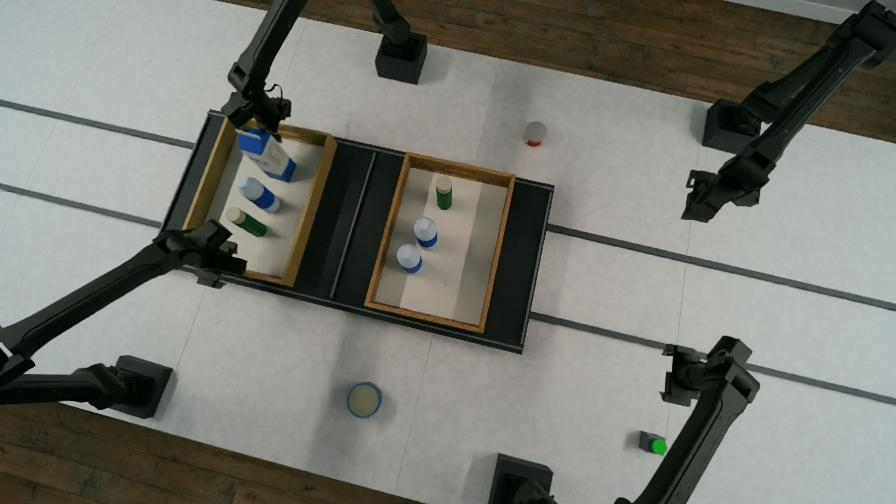

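Scene clock: 500.50 s.
Joint torques (N m): arm1=[-0.26 -13.27 12.41 -0.25 -0.07 -0.17] | arm2=[0.85 -16.73 9.39 0.16 0.18 0.16] | arm3=[2.02 -14.97 12.22 0.25 -0.04 0.12] | arm4=[0.97 -14.33 11.93 -0.12 0.04 0.21]
Heat: arm1: hottest joint3_rad 48 °C; arm2: hottest joint3_rad 48 °C; arm3: hottest joint2_rad 45 °C; arm4: hottest joint3_rad 67 °C.
move: arm2 off_target; arm3 off_target
Joint velocities: within noise
arm1, arm4: as last shown
arm2.joint_positions: joint1_rad=-0.451 joint2_rad=+1.727 joint3_rad=+1.173 joint4_rad=-1.048 joint5_rad=-0.017 joint6_rad=+1.116 gripper_m=+0.01117
arm2.joint_status: gripper_m off_target (ended at +0.01119, target +0.00400)
arm2.hand: x=-0.5526 y=+0.2383 z=+0.8518 quat_wxyz=(+0.012, -1.000, +0.003, -0.008) (m; scene frame)
arm2.hand_target: x=-0.5519 y=+0.2282 z=+0.8581 quat_wxyz=(+0.000, -1.000, +0.000, +0.000) (m; scene frame)
arm2.hand_status: off_target (0.012 m and 1.7 deg from the pose sent, 0.082 m and 0.8 deg at the start)
arm3.joint_positions: joint1_rad=-0.591 joint2_rad=+1.740 joint3_rad=+1.330 joint4_rad=-1.171 joint5_rad=+0.013 joint6_rad=+0.941 gripper_m=+0.00997
arm3.joint_status: gripper_m off_target (ended at +0.01000, target +0.00400)
arm3.hand: x=-0.5573 y=-0.2557 z=+0.8599 quat_wxyz=(+0.000, +0.003, -1.000, +0.002) (m; scene frame)
arm3.hand_target: x=-0.5522 y=-0.2434 z=+0.8580 quat_wxyz=(+0.000, +0.000, -1.000, +0.000) (m; scene frame)
arm3.hand_status: off_target (0.014 m and 0.4 deg from the pose sent, 0.085 m and 0.5 deg at the start)
pictures: arm2_cam_wrist, arm3_cam_wrist

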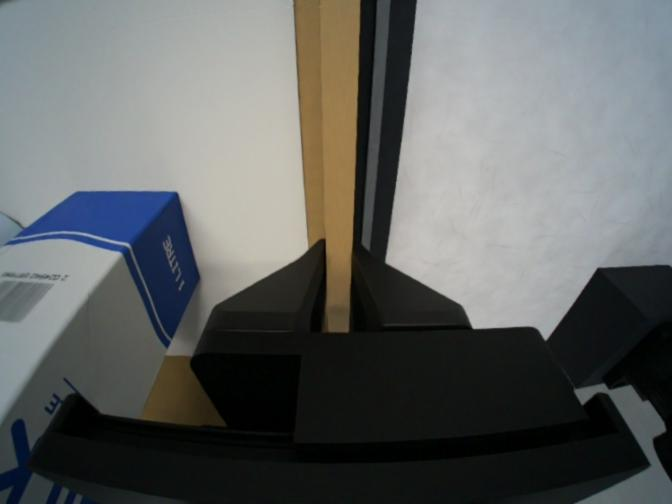

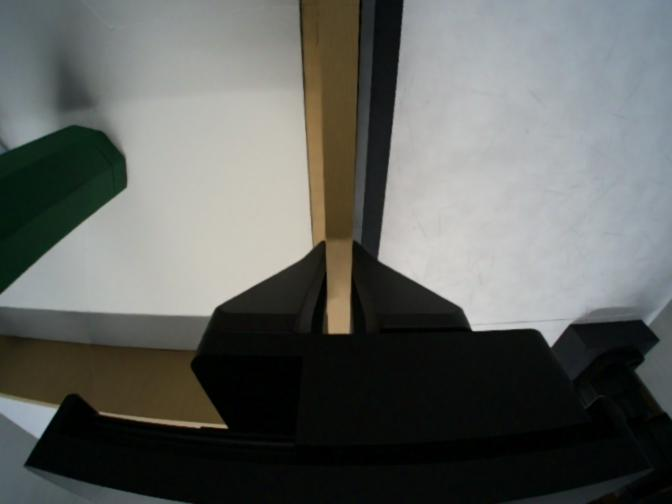

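Scene clock: 502.60 s.
Joint torques (N m): arm1=[-0.85 -14.33 12.56 -0.03 -0.09 -0.18] | arm2=[1.32 -17.03 14.05 -1.54 0.06 0.16] | arm3=[0.38 -18.2 14.65 -0.7 0.08 -0.01] | arm4=[1.03 -14.39 11.97 -0.1 0.04 0.21]
Heat: arm1: hottest joint3_rad 48 °C; arm2: hottest joint3_rad 48 °C; arm3: hottest joint2_rad 45 °C; arm4: hottest joint3_rad 67 °C.
move: arm2 off_target; arm3 off_target
Joint velocities: within noise
arm1, arm4: as last shown
arm2.joint_positions: joint1_rad=-0.376 joint2_rad=+1.608 joint3_rad=+1.193 joint4_rad=-1.209 joint5_rad=-0.014 joint6_rad=+1.197 gripper_m=+0.01118
arm2.joint_status: not commanded
arm2.hand: x=-0.5112 y=+0.2468 z=+0.9111 quat_wxyz=(+0.024, -1.000, +0.006, -0.010) (m; scene frame)
arm2.hand_target: x=-0.5096 y=+0.2294 z=+0.9427 quat_wxyz=(-0.001, -1.000, +0.000, +0.000) (m; scene frame)
arm2.hand_status: off_target (0.037 m and 3.0 deg from the pose sent, 0.101 m and 1.7 deg at the start)
arm3.joint_positions: joint1_rad=-0.643 joint2_rad=+1.770 joint3_rad=+1.538 joint4_rad=-1.378 joint5_rad=+0.011 joint6_rad=+0.894 gripper_m=+0.00997
arm3.joint_status: not commanded
arm3.hand: x=-0.5212 y=-0.2522 z=+0.9207 quat_wxyz=(+0.010, +0.001, -1.000, +0.012) (m; scene frame)
arm3.hand_target: x=-0.5107 y=-0.2438 z=+0.9430 quat_wxyz=(-0.001, +0.000, -1.000, +0.000) (m; scene frame)
arm3.hand_status: off_target (0.027 m and 1.8 deg from the pose sent, 0.096 m and 0.4 deg at the start)
pictures: arm2_cam_wrist, arm3_cam_wrist, cam_high

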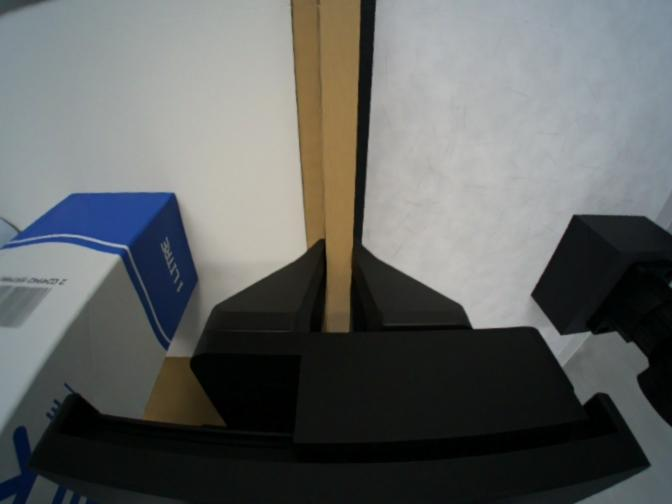

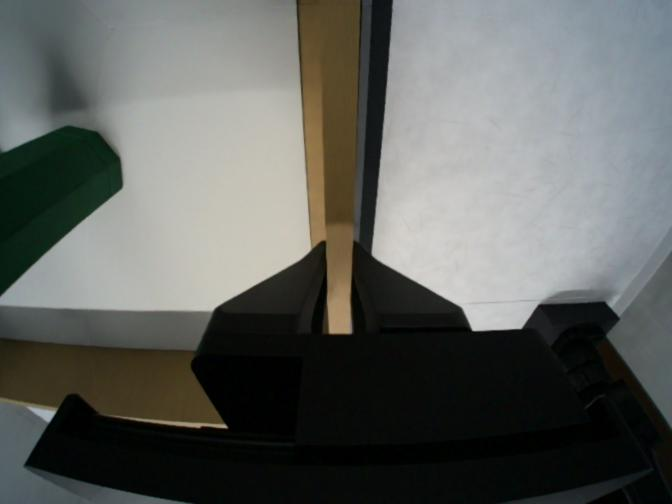

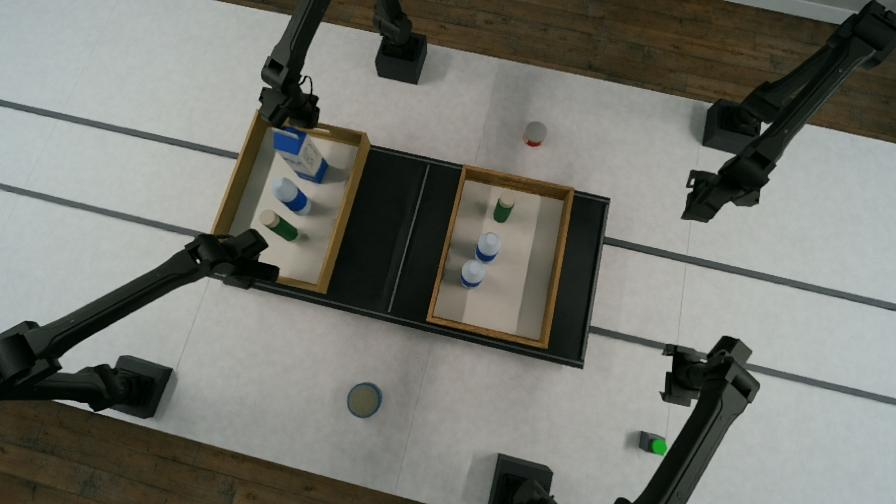

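Scene clock: 512.60 s.
Joint torques (N m): arm1=[-1.73 -14.45 12.57 -0.09 -0.07 -0.2] | arm2=[1.38 -16.97 14.06 -1.48 0.06 0.17] | arm3=[1.08 -18.2 14.78 -0.69 0.06 0] | arm4=[1.03 -14.39 11.97 -0.14 0.05 0.22]
Heat: arm1: hottest joint3_rad 49 °C; arm2: hottest joint3_rad 51 °C; arm3: hottest joint3_rad 46 °C; arm4: hottest joint3_rad 67 °C.
Joint velocities: within noise
arm1.joint_positions: joint1_rad=-0.435 joint2_rad=+1.613 joint3_rad=+1.399 joint4_rad=-1.373 joint5_rad=+0.006 joint6_rad=-2.047 gripper_m=+0.09397
arm1.joint_status: not commanded
arm1.hand: x=+0.6290 y=+0.2251 z=+0.9666 quat_wxyz=(-0.006, -0.002, -1.000, -0.011) (m; scene frame)
arm1.hand_target: x=+0.6203 y=+0.2156 z=+0.9800 quat_wxyz=(+0.000, +0.000, -1.000, +0.000) (m; scene frame)
arm1.hand_status: not commanded
arm2.joint_positions: joint1_rad=-0.376 joint2_rad=+1.608 joint3_rad=+1.193 joint4_rad=-1.209 joint5_rad=-0.014 joint6_rad=+1.197 gripper_m=+0.01118
arm2.joint_status: not commanded
arm2.hand: x=-0.5112 y=+0.2468 z=+0.9111 quat_wxyz=(+0.024, -1.000, +0.006, -0.010) (m; scene frame)
arm2.hand_target: x=-0.5096 y=+0.2294 z=+0.9427 quat_wxyz=(-0.001, -1.000, +0.000, +0.000) (m; scene frame)
arm2.hand_status: off_target (0.037 m and 3.0 deg from the pose sent, 0.101 m and 1.7 deg at the start)
arm3.joint_positions: joint1_rad=-0.643 joint2_rad=+1.770 joint3_rad=+1.538 joint4_rad=-1.378 joint5_rad=+0.011 joint6_rad=+0.894 gripper_m=+0.00997
arm3.joint_status: not commanded
arm3.hand: x=-0.5212 y=-0.2522 z=+0.9207 quat_wxyz=(+0.010, +0.001, -1.000, +0.012) (m; scene frame)
arm3.hand_target: x=-0.5107 y=-0.2438 z=+0.9430 quat_wxyz=(-0.001, +0.000, -1.000, +0.000) (m; scene frame)
arm3.hand_status: off_target (0.027 m and 1.8 deg from the pose sent, 0.096 m and 0.4 deg at the start)
arm4.joint_positions: joint1_rad=-0.561 joint2_rad=+1.638 joint3_rad=+1.450 joint4_rad=-1.398 joint5_rad=+0.015 joint6_rad=+0.988 gripper_m=+0.09292
arm4.joint_status: not commanded
arm4.hand: x=+0.6139 y=-0.2528 z=+0.9704 quat_wxyz=(+0.006, +0.006, -1.000, +0.010) (m; scene frame)
arm4.hand_target: x=+0.6196 y=-0.2404 z=+0.9799 quat_wxyz=(+0.000, +0.000, -1.000, +0.000) (m; scene frame)
arm4.hand_status: not commanded
wait: 10.00 s; at rest by 0.27 s
pictures: cam_high

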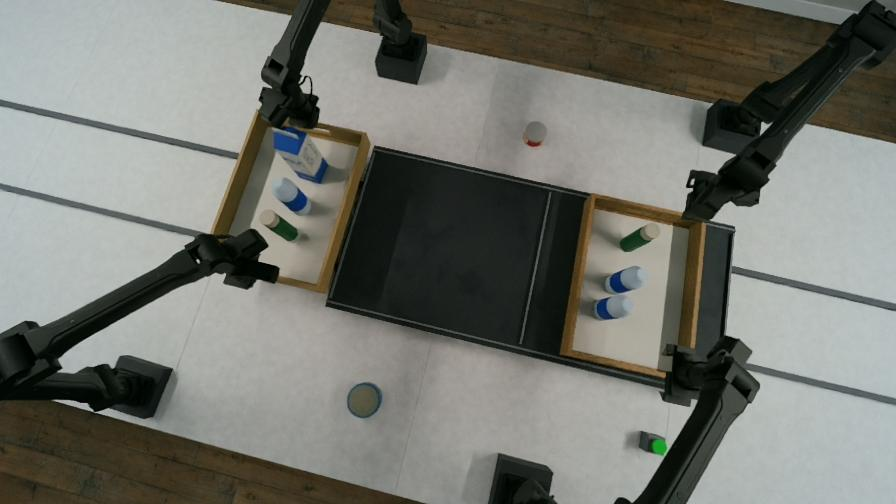

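Scene clock: 514.97 s.
Joint torques (N m): arm1=[-1.44 -13.8 12.51 -0.55 -0.12 -0.18] | arm2=[1.49 -17.03 14.08 -1.52 0.04 0.17] | arm3=[1.03 -17.79 14.57 -0.75 0.09 0.03] | arm4=[0.97 -14.27 11.97 -0.13 0.04 0.21]
Heat: arm1: hottest joint3_rad 49 °C; arm2: hottest joint3_rad 51 °C; arm3: hottest joint3_rad 46 °C; arm4: hottest joint3_rad 67 °C.
Joint velocities: within noise
arm1.joint_positions: joint1_rad=-0.435 joint2_rad=+1.613 joint3_rad=+1.399 joint4_rad=-1.373 joint5_rad=+0.006 joint6_rad=-2.047 gripper_m=+0.09397
arm1.joint_status: not commanded
arm1.hand: x=+0.6290 y=+0.2251 z=+0.9666 quat_wxyz=(-0.006, -0.002, -1.000, -0.011) (m; scene frame)
arm1.hand_target: x=+0.6203 y=+0.2156 z=+0.9800 quat_wxyz=(+0.000, +0.000, -1.000, +0.000) (m; scene frame)
arm1.hand_status: not commanded
arm2.joint_positions: joint1_rad=-0.376 joint2_rad=+1.608 joint3_rad=+1.193 joint4_rad=-1.209 joint5_rad=-0.014 joint6_rad=+1.197 gripper_m=+0.01118
arm2.joint_status: not commanded
arm2.hand: x=-0.5112 y=+0.2468 z=+0.9111 quat_wxyz=(+0.024, -1.000, +0.006, -0.010) (m; scene frame)
arm2.hand_target: x=-0.5096 y=+0.2294 z=+0.9427 quat_wxyz=(-0.001, -1.000, +0.000, +0.000) (m; scene frame)
arm2.hand_status: off_target (0.037 m and 3.0 deg from the pose sent, 0.101 m and 1.7 deg at the start)
arm3.joint_positions: joint1_rad=-0.643 joint2_rad=+1.770 joint3_rad=+1.538 joint4_rad=-1.378 joint5_rad=+0.011 joint6_rad=+0.894 gripper_m=+0.00997
arm3.joint_status: not commanded
arm3.hand: x=-0.5212 y=-0.2522 z=+0.9207 quat_wxyz=(+0.010, +0.001, -1.000, +0.012) (m; scene frame)
arm3.hand_target: x=-0.5107 y=-0.2438 z=+0.9430 quat_wxyz=(-0.001, +0.000, -1.000, +0.000) (m; scene frame)
arm3.hand_status: off_target (0.027 m and 1.8 deg from the pose sent, 0.096 m and 0.4 deg at the start)
arm4.joint_positions: joint1_rad=-0.561 joint2_rad=+1.638 joint3_rad=+1.450 joint4_rad=-1.398 joint5_rad=+0.015 joint6_rad=+0.988 gripper_m=+0.09292
arm4.joint_status: not commanded
arm4.hand: x=+0.6139 y=-0.2528 z=+0.9704 quat_wxyz=(+0.006, +0.006, -1.000, +0.010) (m; scene frame)
arm4.hand_target: x=+0.6196 y=-0.2404 z=+0.9799 quat_wxyz=(+0.000, +0.000, -1.000, +0.000) (m; scene frame)
arm4.hand_status: not commanded
wait: 2.37 s; at rest by 0.27 s
pictures: arm1_cam_wrist, arm4_cam_wrist, cam_high

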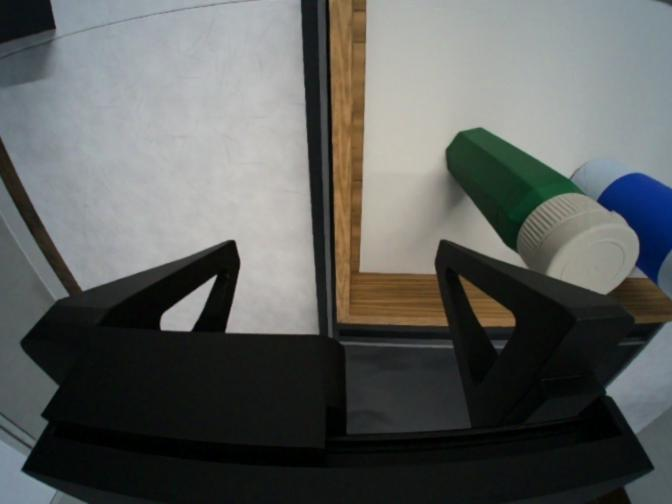

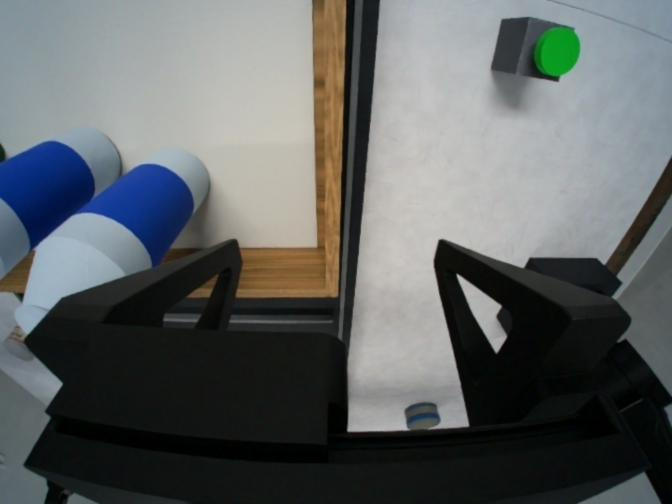

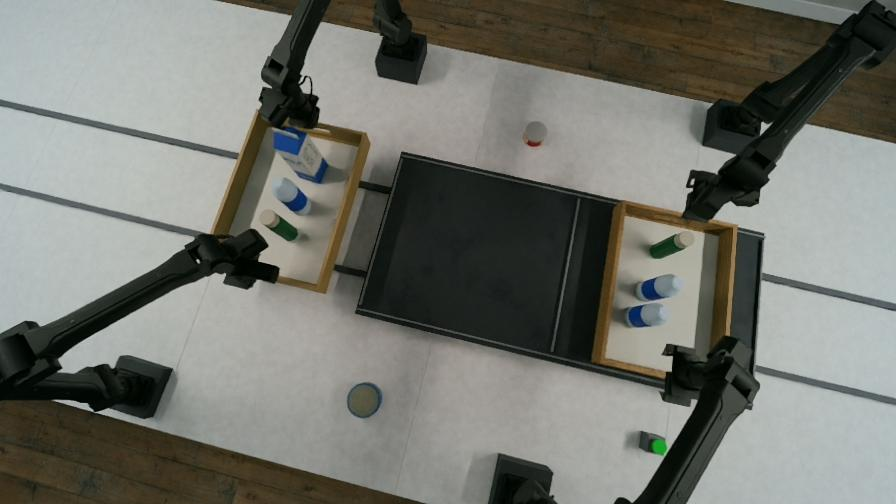

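Scene clock: 516.40 s.
Joint torques (N m): arm1=[-0.62 -14.21 8.49 0.87 -0.03 0.01] | arm2=[1.26 -16.97 14.11 -1.58 0.06 0.16] | arm3=[0.5 -18.2 14.64 -0.73 0.06 -0.04] | arm4=[0.32 -15.09 7.65 0.72 0.05 -0.1]
Heat: arm1: hottest joint3_rad 49 °C; arm2: hottest joint3_rad 52 °C; arm3: hottest joint3_rad 46 °C; arm4: hottest joint3_rad 67 °C.
move: arm1 done; arm4 off_target
Joint velocities: within noise
arm1.joint_positions: joint1_rad=-0.403 joint2_rad=+1.693 joint3_rad=+1.203 joint4_rad=-1.081 joint5_rad=+0.006 joint6_rad=-2.021 gripper_m=+0.09397
arm1.joint_status: not commanded
arm1.hand: x=+0.6449 y=+0.2208 z=+0.8599 quat_wxyz=(-0.002, +0.001, -1.000, -0.004) (m; scene frame)
arm1.hand_target: x=+0.6471 y=+0.2150 z=+0.8581 quat_wxyz=(+0.000, +0.000, -1.000, +0.000) (m; scene frame)
arm1.hand_status: done (0.006 m and 0.6 deg from the pose sent, 0.111 m and 1.5 deg at the start)
arm2, arm3: as last shown
arm4.joint_positions: joint1_rad=-0.599 joint2_rad=+1.768 joint3_rad=+1.345 joint4_rad=-1.128 joint5_rad=+0.015 joint6_rad=+0.972 gripper_m=+0.09292
arm4.joint_status: not commanded
arm4.hand: x=+0.6445 y=-0.2394 z=+0.8691 quat_wxyz=(-0.004, -0.005, -1.000, -0.004) (m; scene frame)
arm4.hand_target: x=+0.6468 y=-0.2401 z=+0.8581 quat_wxyz=(+0.000, +0.000, -1.000, +0.000) (m; scene frame)
arm4.hand_status: off_target (0.011 m and 0.9 deg from the pose sent, 0.118 m and 1.5 deg at the start)
pictures: arm1_cam_wrist, arm4_cam_wrist

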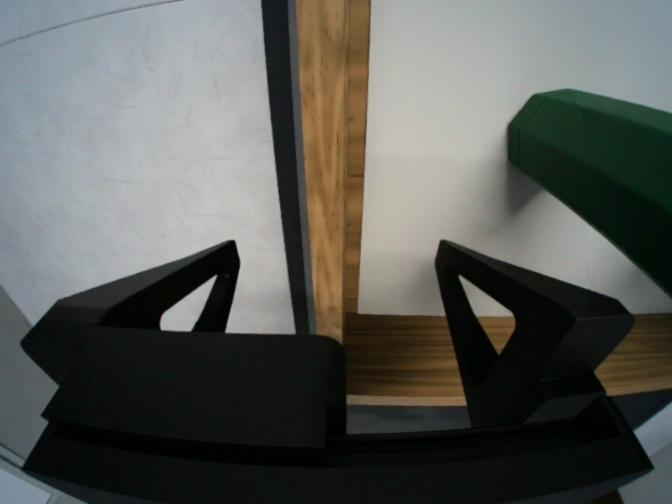

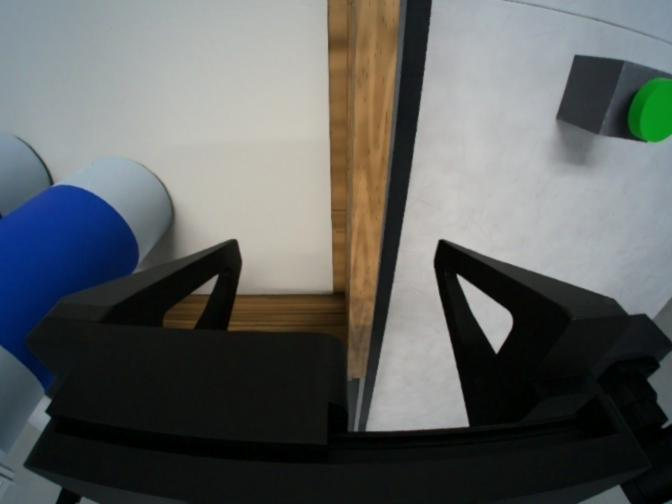

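Scene clock: 519.13 s.
Joint torques (N m): arm1=[-1.14 -13.39 8.96 0.88 0.18 -0.11] | arm2=[1.32 -17.08 14.05 -1.51 0.06 0.16] | arm3=[0.85 -18.2 14.76 -0.46 0.05 -0.02] | arm4=[1.9 -15.44 10.19 0.38 -0.42 0.09]
Heat: arm1: hottest joint3_rad 49 °C; arm2: hottest joint3_rad 52 °C; arm3: hottest joint3_rad 46 °C; arm4: hottest joint3_rad 67 °C.
move: arm1 off_target; arm4 off_target
Joint velocities: within noise
arm1.joint_positions: joint1_rad=-0.228 joint2_rad=+1.628 joint3_rad=+1.105 joint4_rad=-1.058 joint5_rad=+0.001 joint6_rad=-1.852 gripper_m=+0.01216
arm1.joint_status: gripper_m off_target (ended at +0.01219, target +0.00400)
arm1.hand: x=+0.7319 y=+0.2230 z=+0.8563 quat_wxyz=(-0.006, +0.004, -1.000, -0.008) (m; scene frame)
arm1.hand_target: x=+0.7270 y=+0.2151 z=+0.8581 quat_wxyz=(+0.000, +0.000, -1.000, +0.000) (m; scene frame)
arm1.hand_status: done (0.010 m and 1.2 deg from the pose sent, 0.082 m and 0.6 deg at the start)
arm2, arm3: as last shown
arm4.joint_positions: joint1_rad=-0.735 joint2_rad=+1.865 joint3_rad=+1.490 joint4_rad=-1.178 joint5_rad=+0.025 joint6_rad=+0.837 gripper_m=+0.01093
arm4.joint_status: gripper_m off_target (ended at +0.01095, target +0.00400)
arm4.hand: x=+0.7275 y=-0.2549 z=+0.8696 quat_wxyz=(-0.007, -0.005, -1.000, +0.001) (m; scene frame)
arm4.hand_target: x=+0.7265 y=-0.2406 z=+0.8581 quat_wxyz=(+0.000, +0.000, -1.000, +0.000) (m; scene frame)
arm4.hand_status: off_target (0.019 m and 1.1 deg from the pose sent, 0.083 m and 0.9 deg at the start)
pictures: none

Scene clock: 521.23 s.
Joint torques (N m): arm1=[-0.26 -16.38 13.68 -2.14 -0.72 -0.11] | arm2=[1.32 -17.03 14.04 -1.47 0.06 0.16] | arm3=[1.08 -18.02 14.89 -0.8 0.06 -0.02] | arm4=[0.15 -21.13 14.72 -1.21 0.86 -0.11]
Heat: arm1: hottest joint3_rad 50 °C; arm2: hottest joint3_rad 52 °C; arm3: hottest joint3_rad 46 °C; arm4: hottest joint3_rad 68 °C.
move: arm1 off_target; arm4 off_target
Joint velocities: within noise
arm1.joint_positions: joint1_rad=-0.147 joint2_rad=+1.558 joint3_rad=+1.144 joint4_rad=-1.203 joint5_rad=+0.027 joint6_rad=-1.750 gripper_m=+0.01230
arm1.joint_status: not commanded
arm1.hand: x=+0.7647 y=+0.2314 z=+0.8995 quat_wxyz=(+0.004, -0.006, -1.000, -0.028) (m; scene frame)
arm1.hand_target: x=+0.7700 y=+0.2169 z=+0.9418 quat_wxyz=(+0.000, +0.000, -1.000, +0.001) (m; scene frame)
arm1.hand_status: off_target (0.047 m and 3.3 deg from the pose sent, 0.095 m and 1.2 deg at the start)
arm2, arm3: as last shown
arm4.joint_positions: joint1_rad=-0.767 joint2_rad=+1.931 joint3_rad=+1.676 joint4_rad=-1.378 joint5_rad=-0.006 joint6_rad=+0.806 gripper_m=+0.01093
arm4.joint_status: not commanded
arm4.hand: x=+0.7484 y=-0.2515 z=+0.9008 quat_wxyz=(+0.032, -0.006, -0.999, +0.020) (m; scene frame)
arm4.hand_target: x=+0.7678 y=-0.2421 z=+0.9430 quat_wxyz=(-0.001, +0.000, -1.000, +0.000) (m; scene frame)
arm4.hand_status: off_target (0.049 m and 4.4 deg from the pose sent, 0.086 m and 1.0 deg at the start)
pictures: arm1_cam_wrist, arm2_cam_wrist, arm3_cam_wrist, arm4_cam_wrist, cam_far_end, cam_high, cam_start_end

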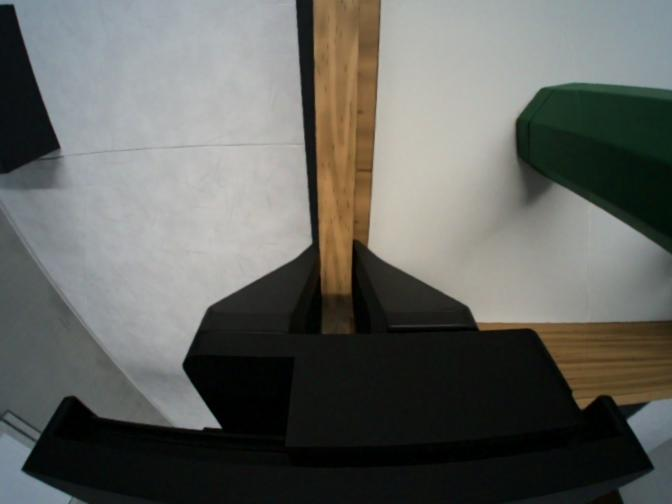

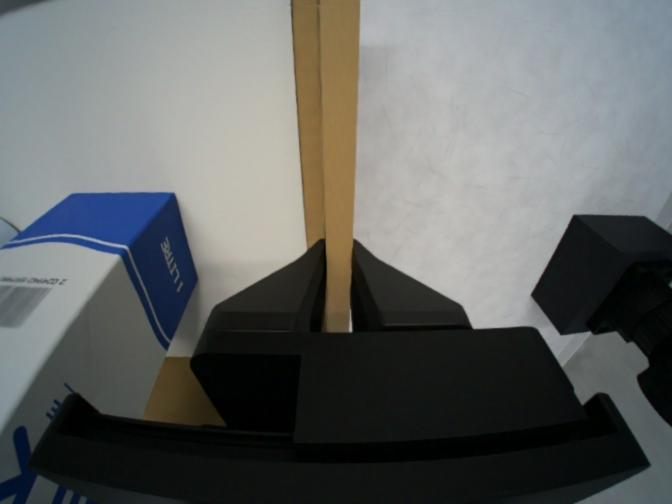

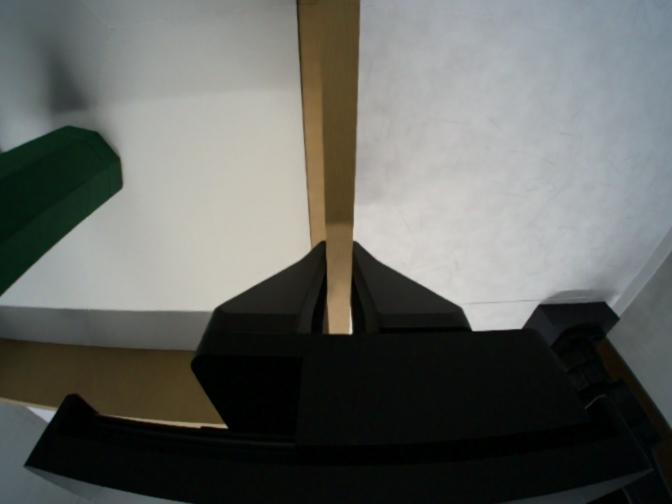

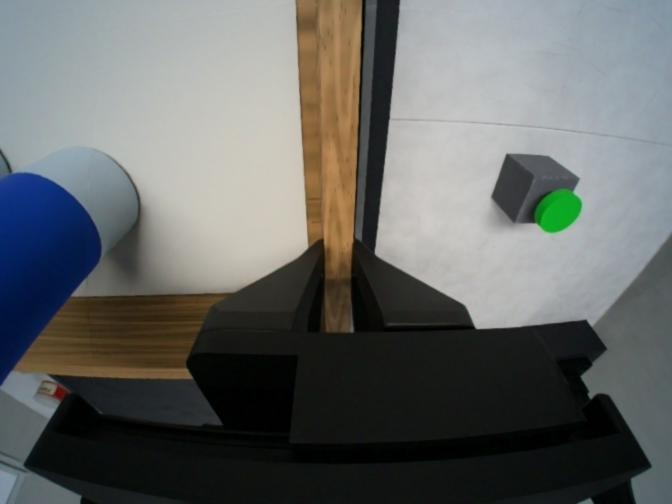

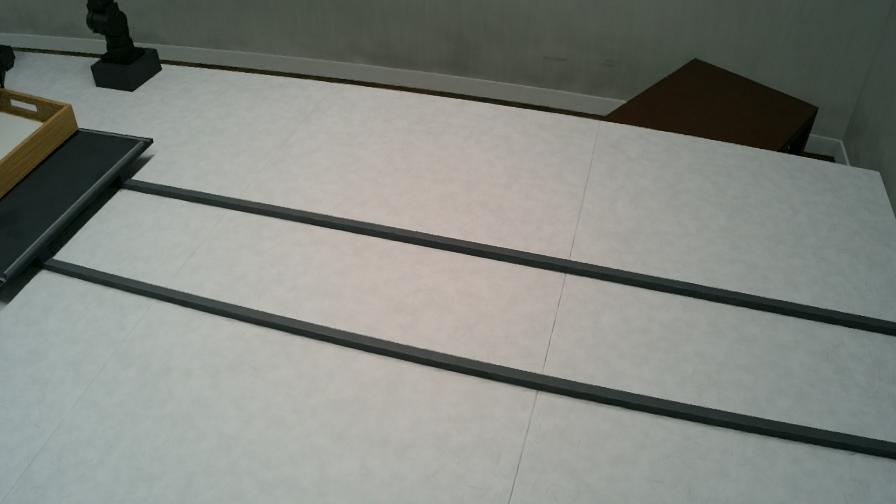

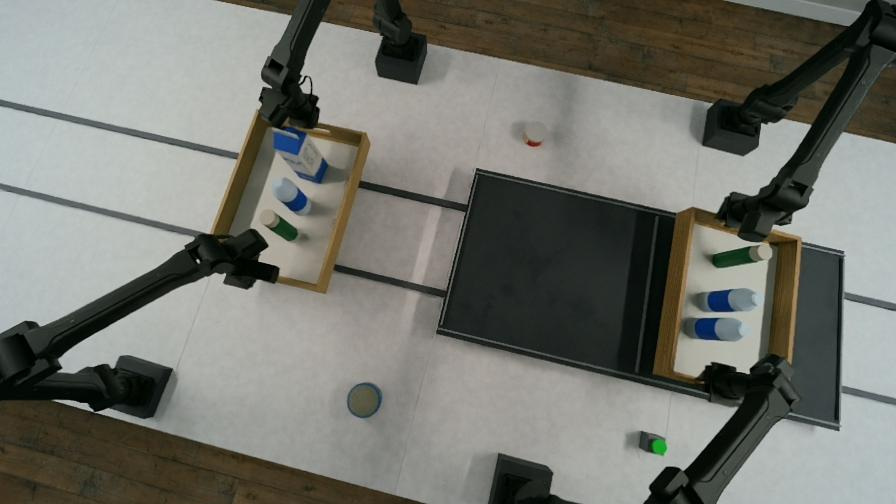

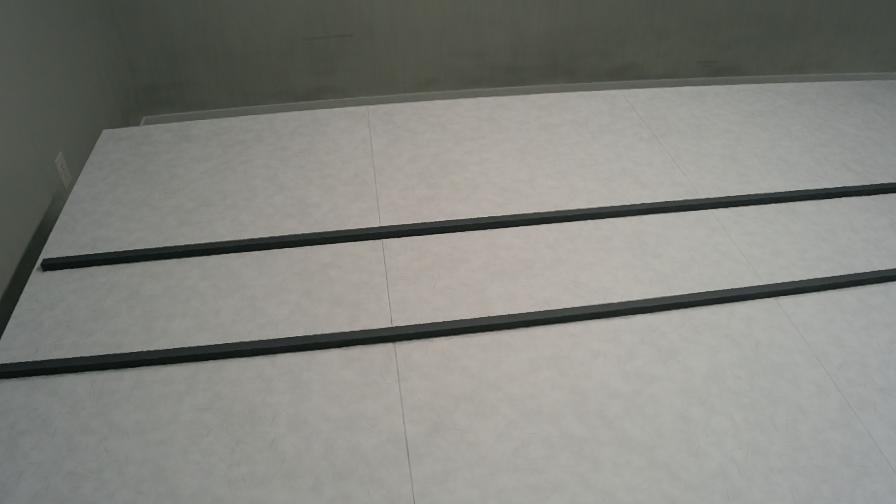

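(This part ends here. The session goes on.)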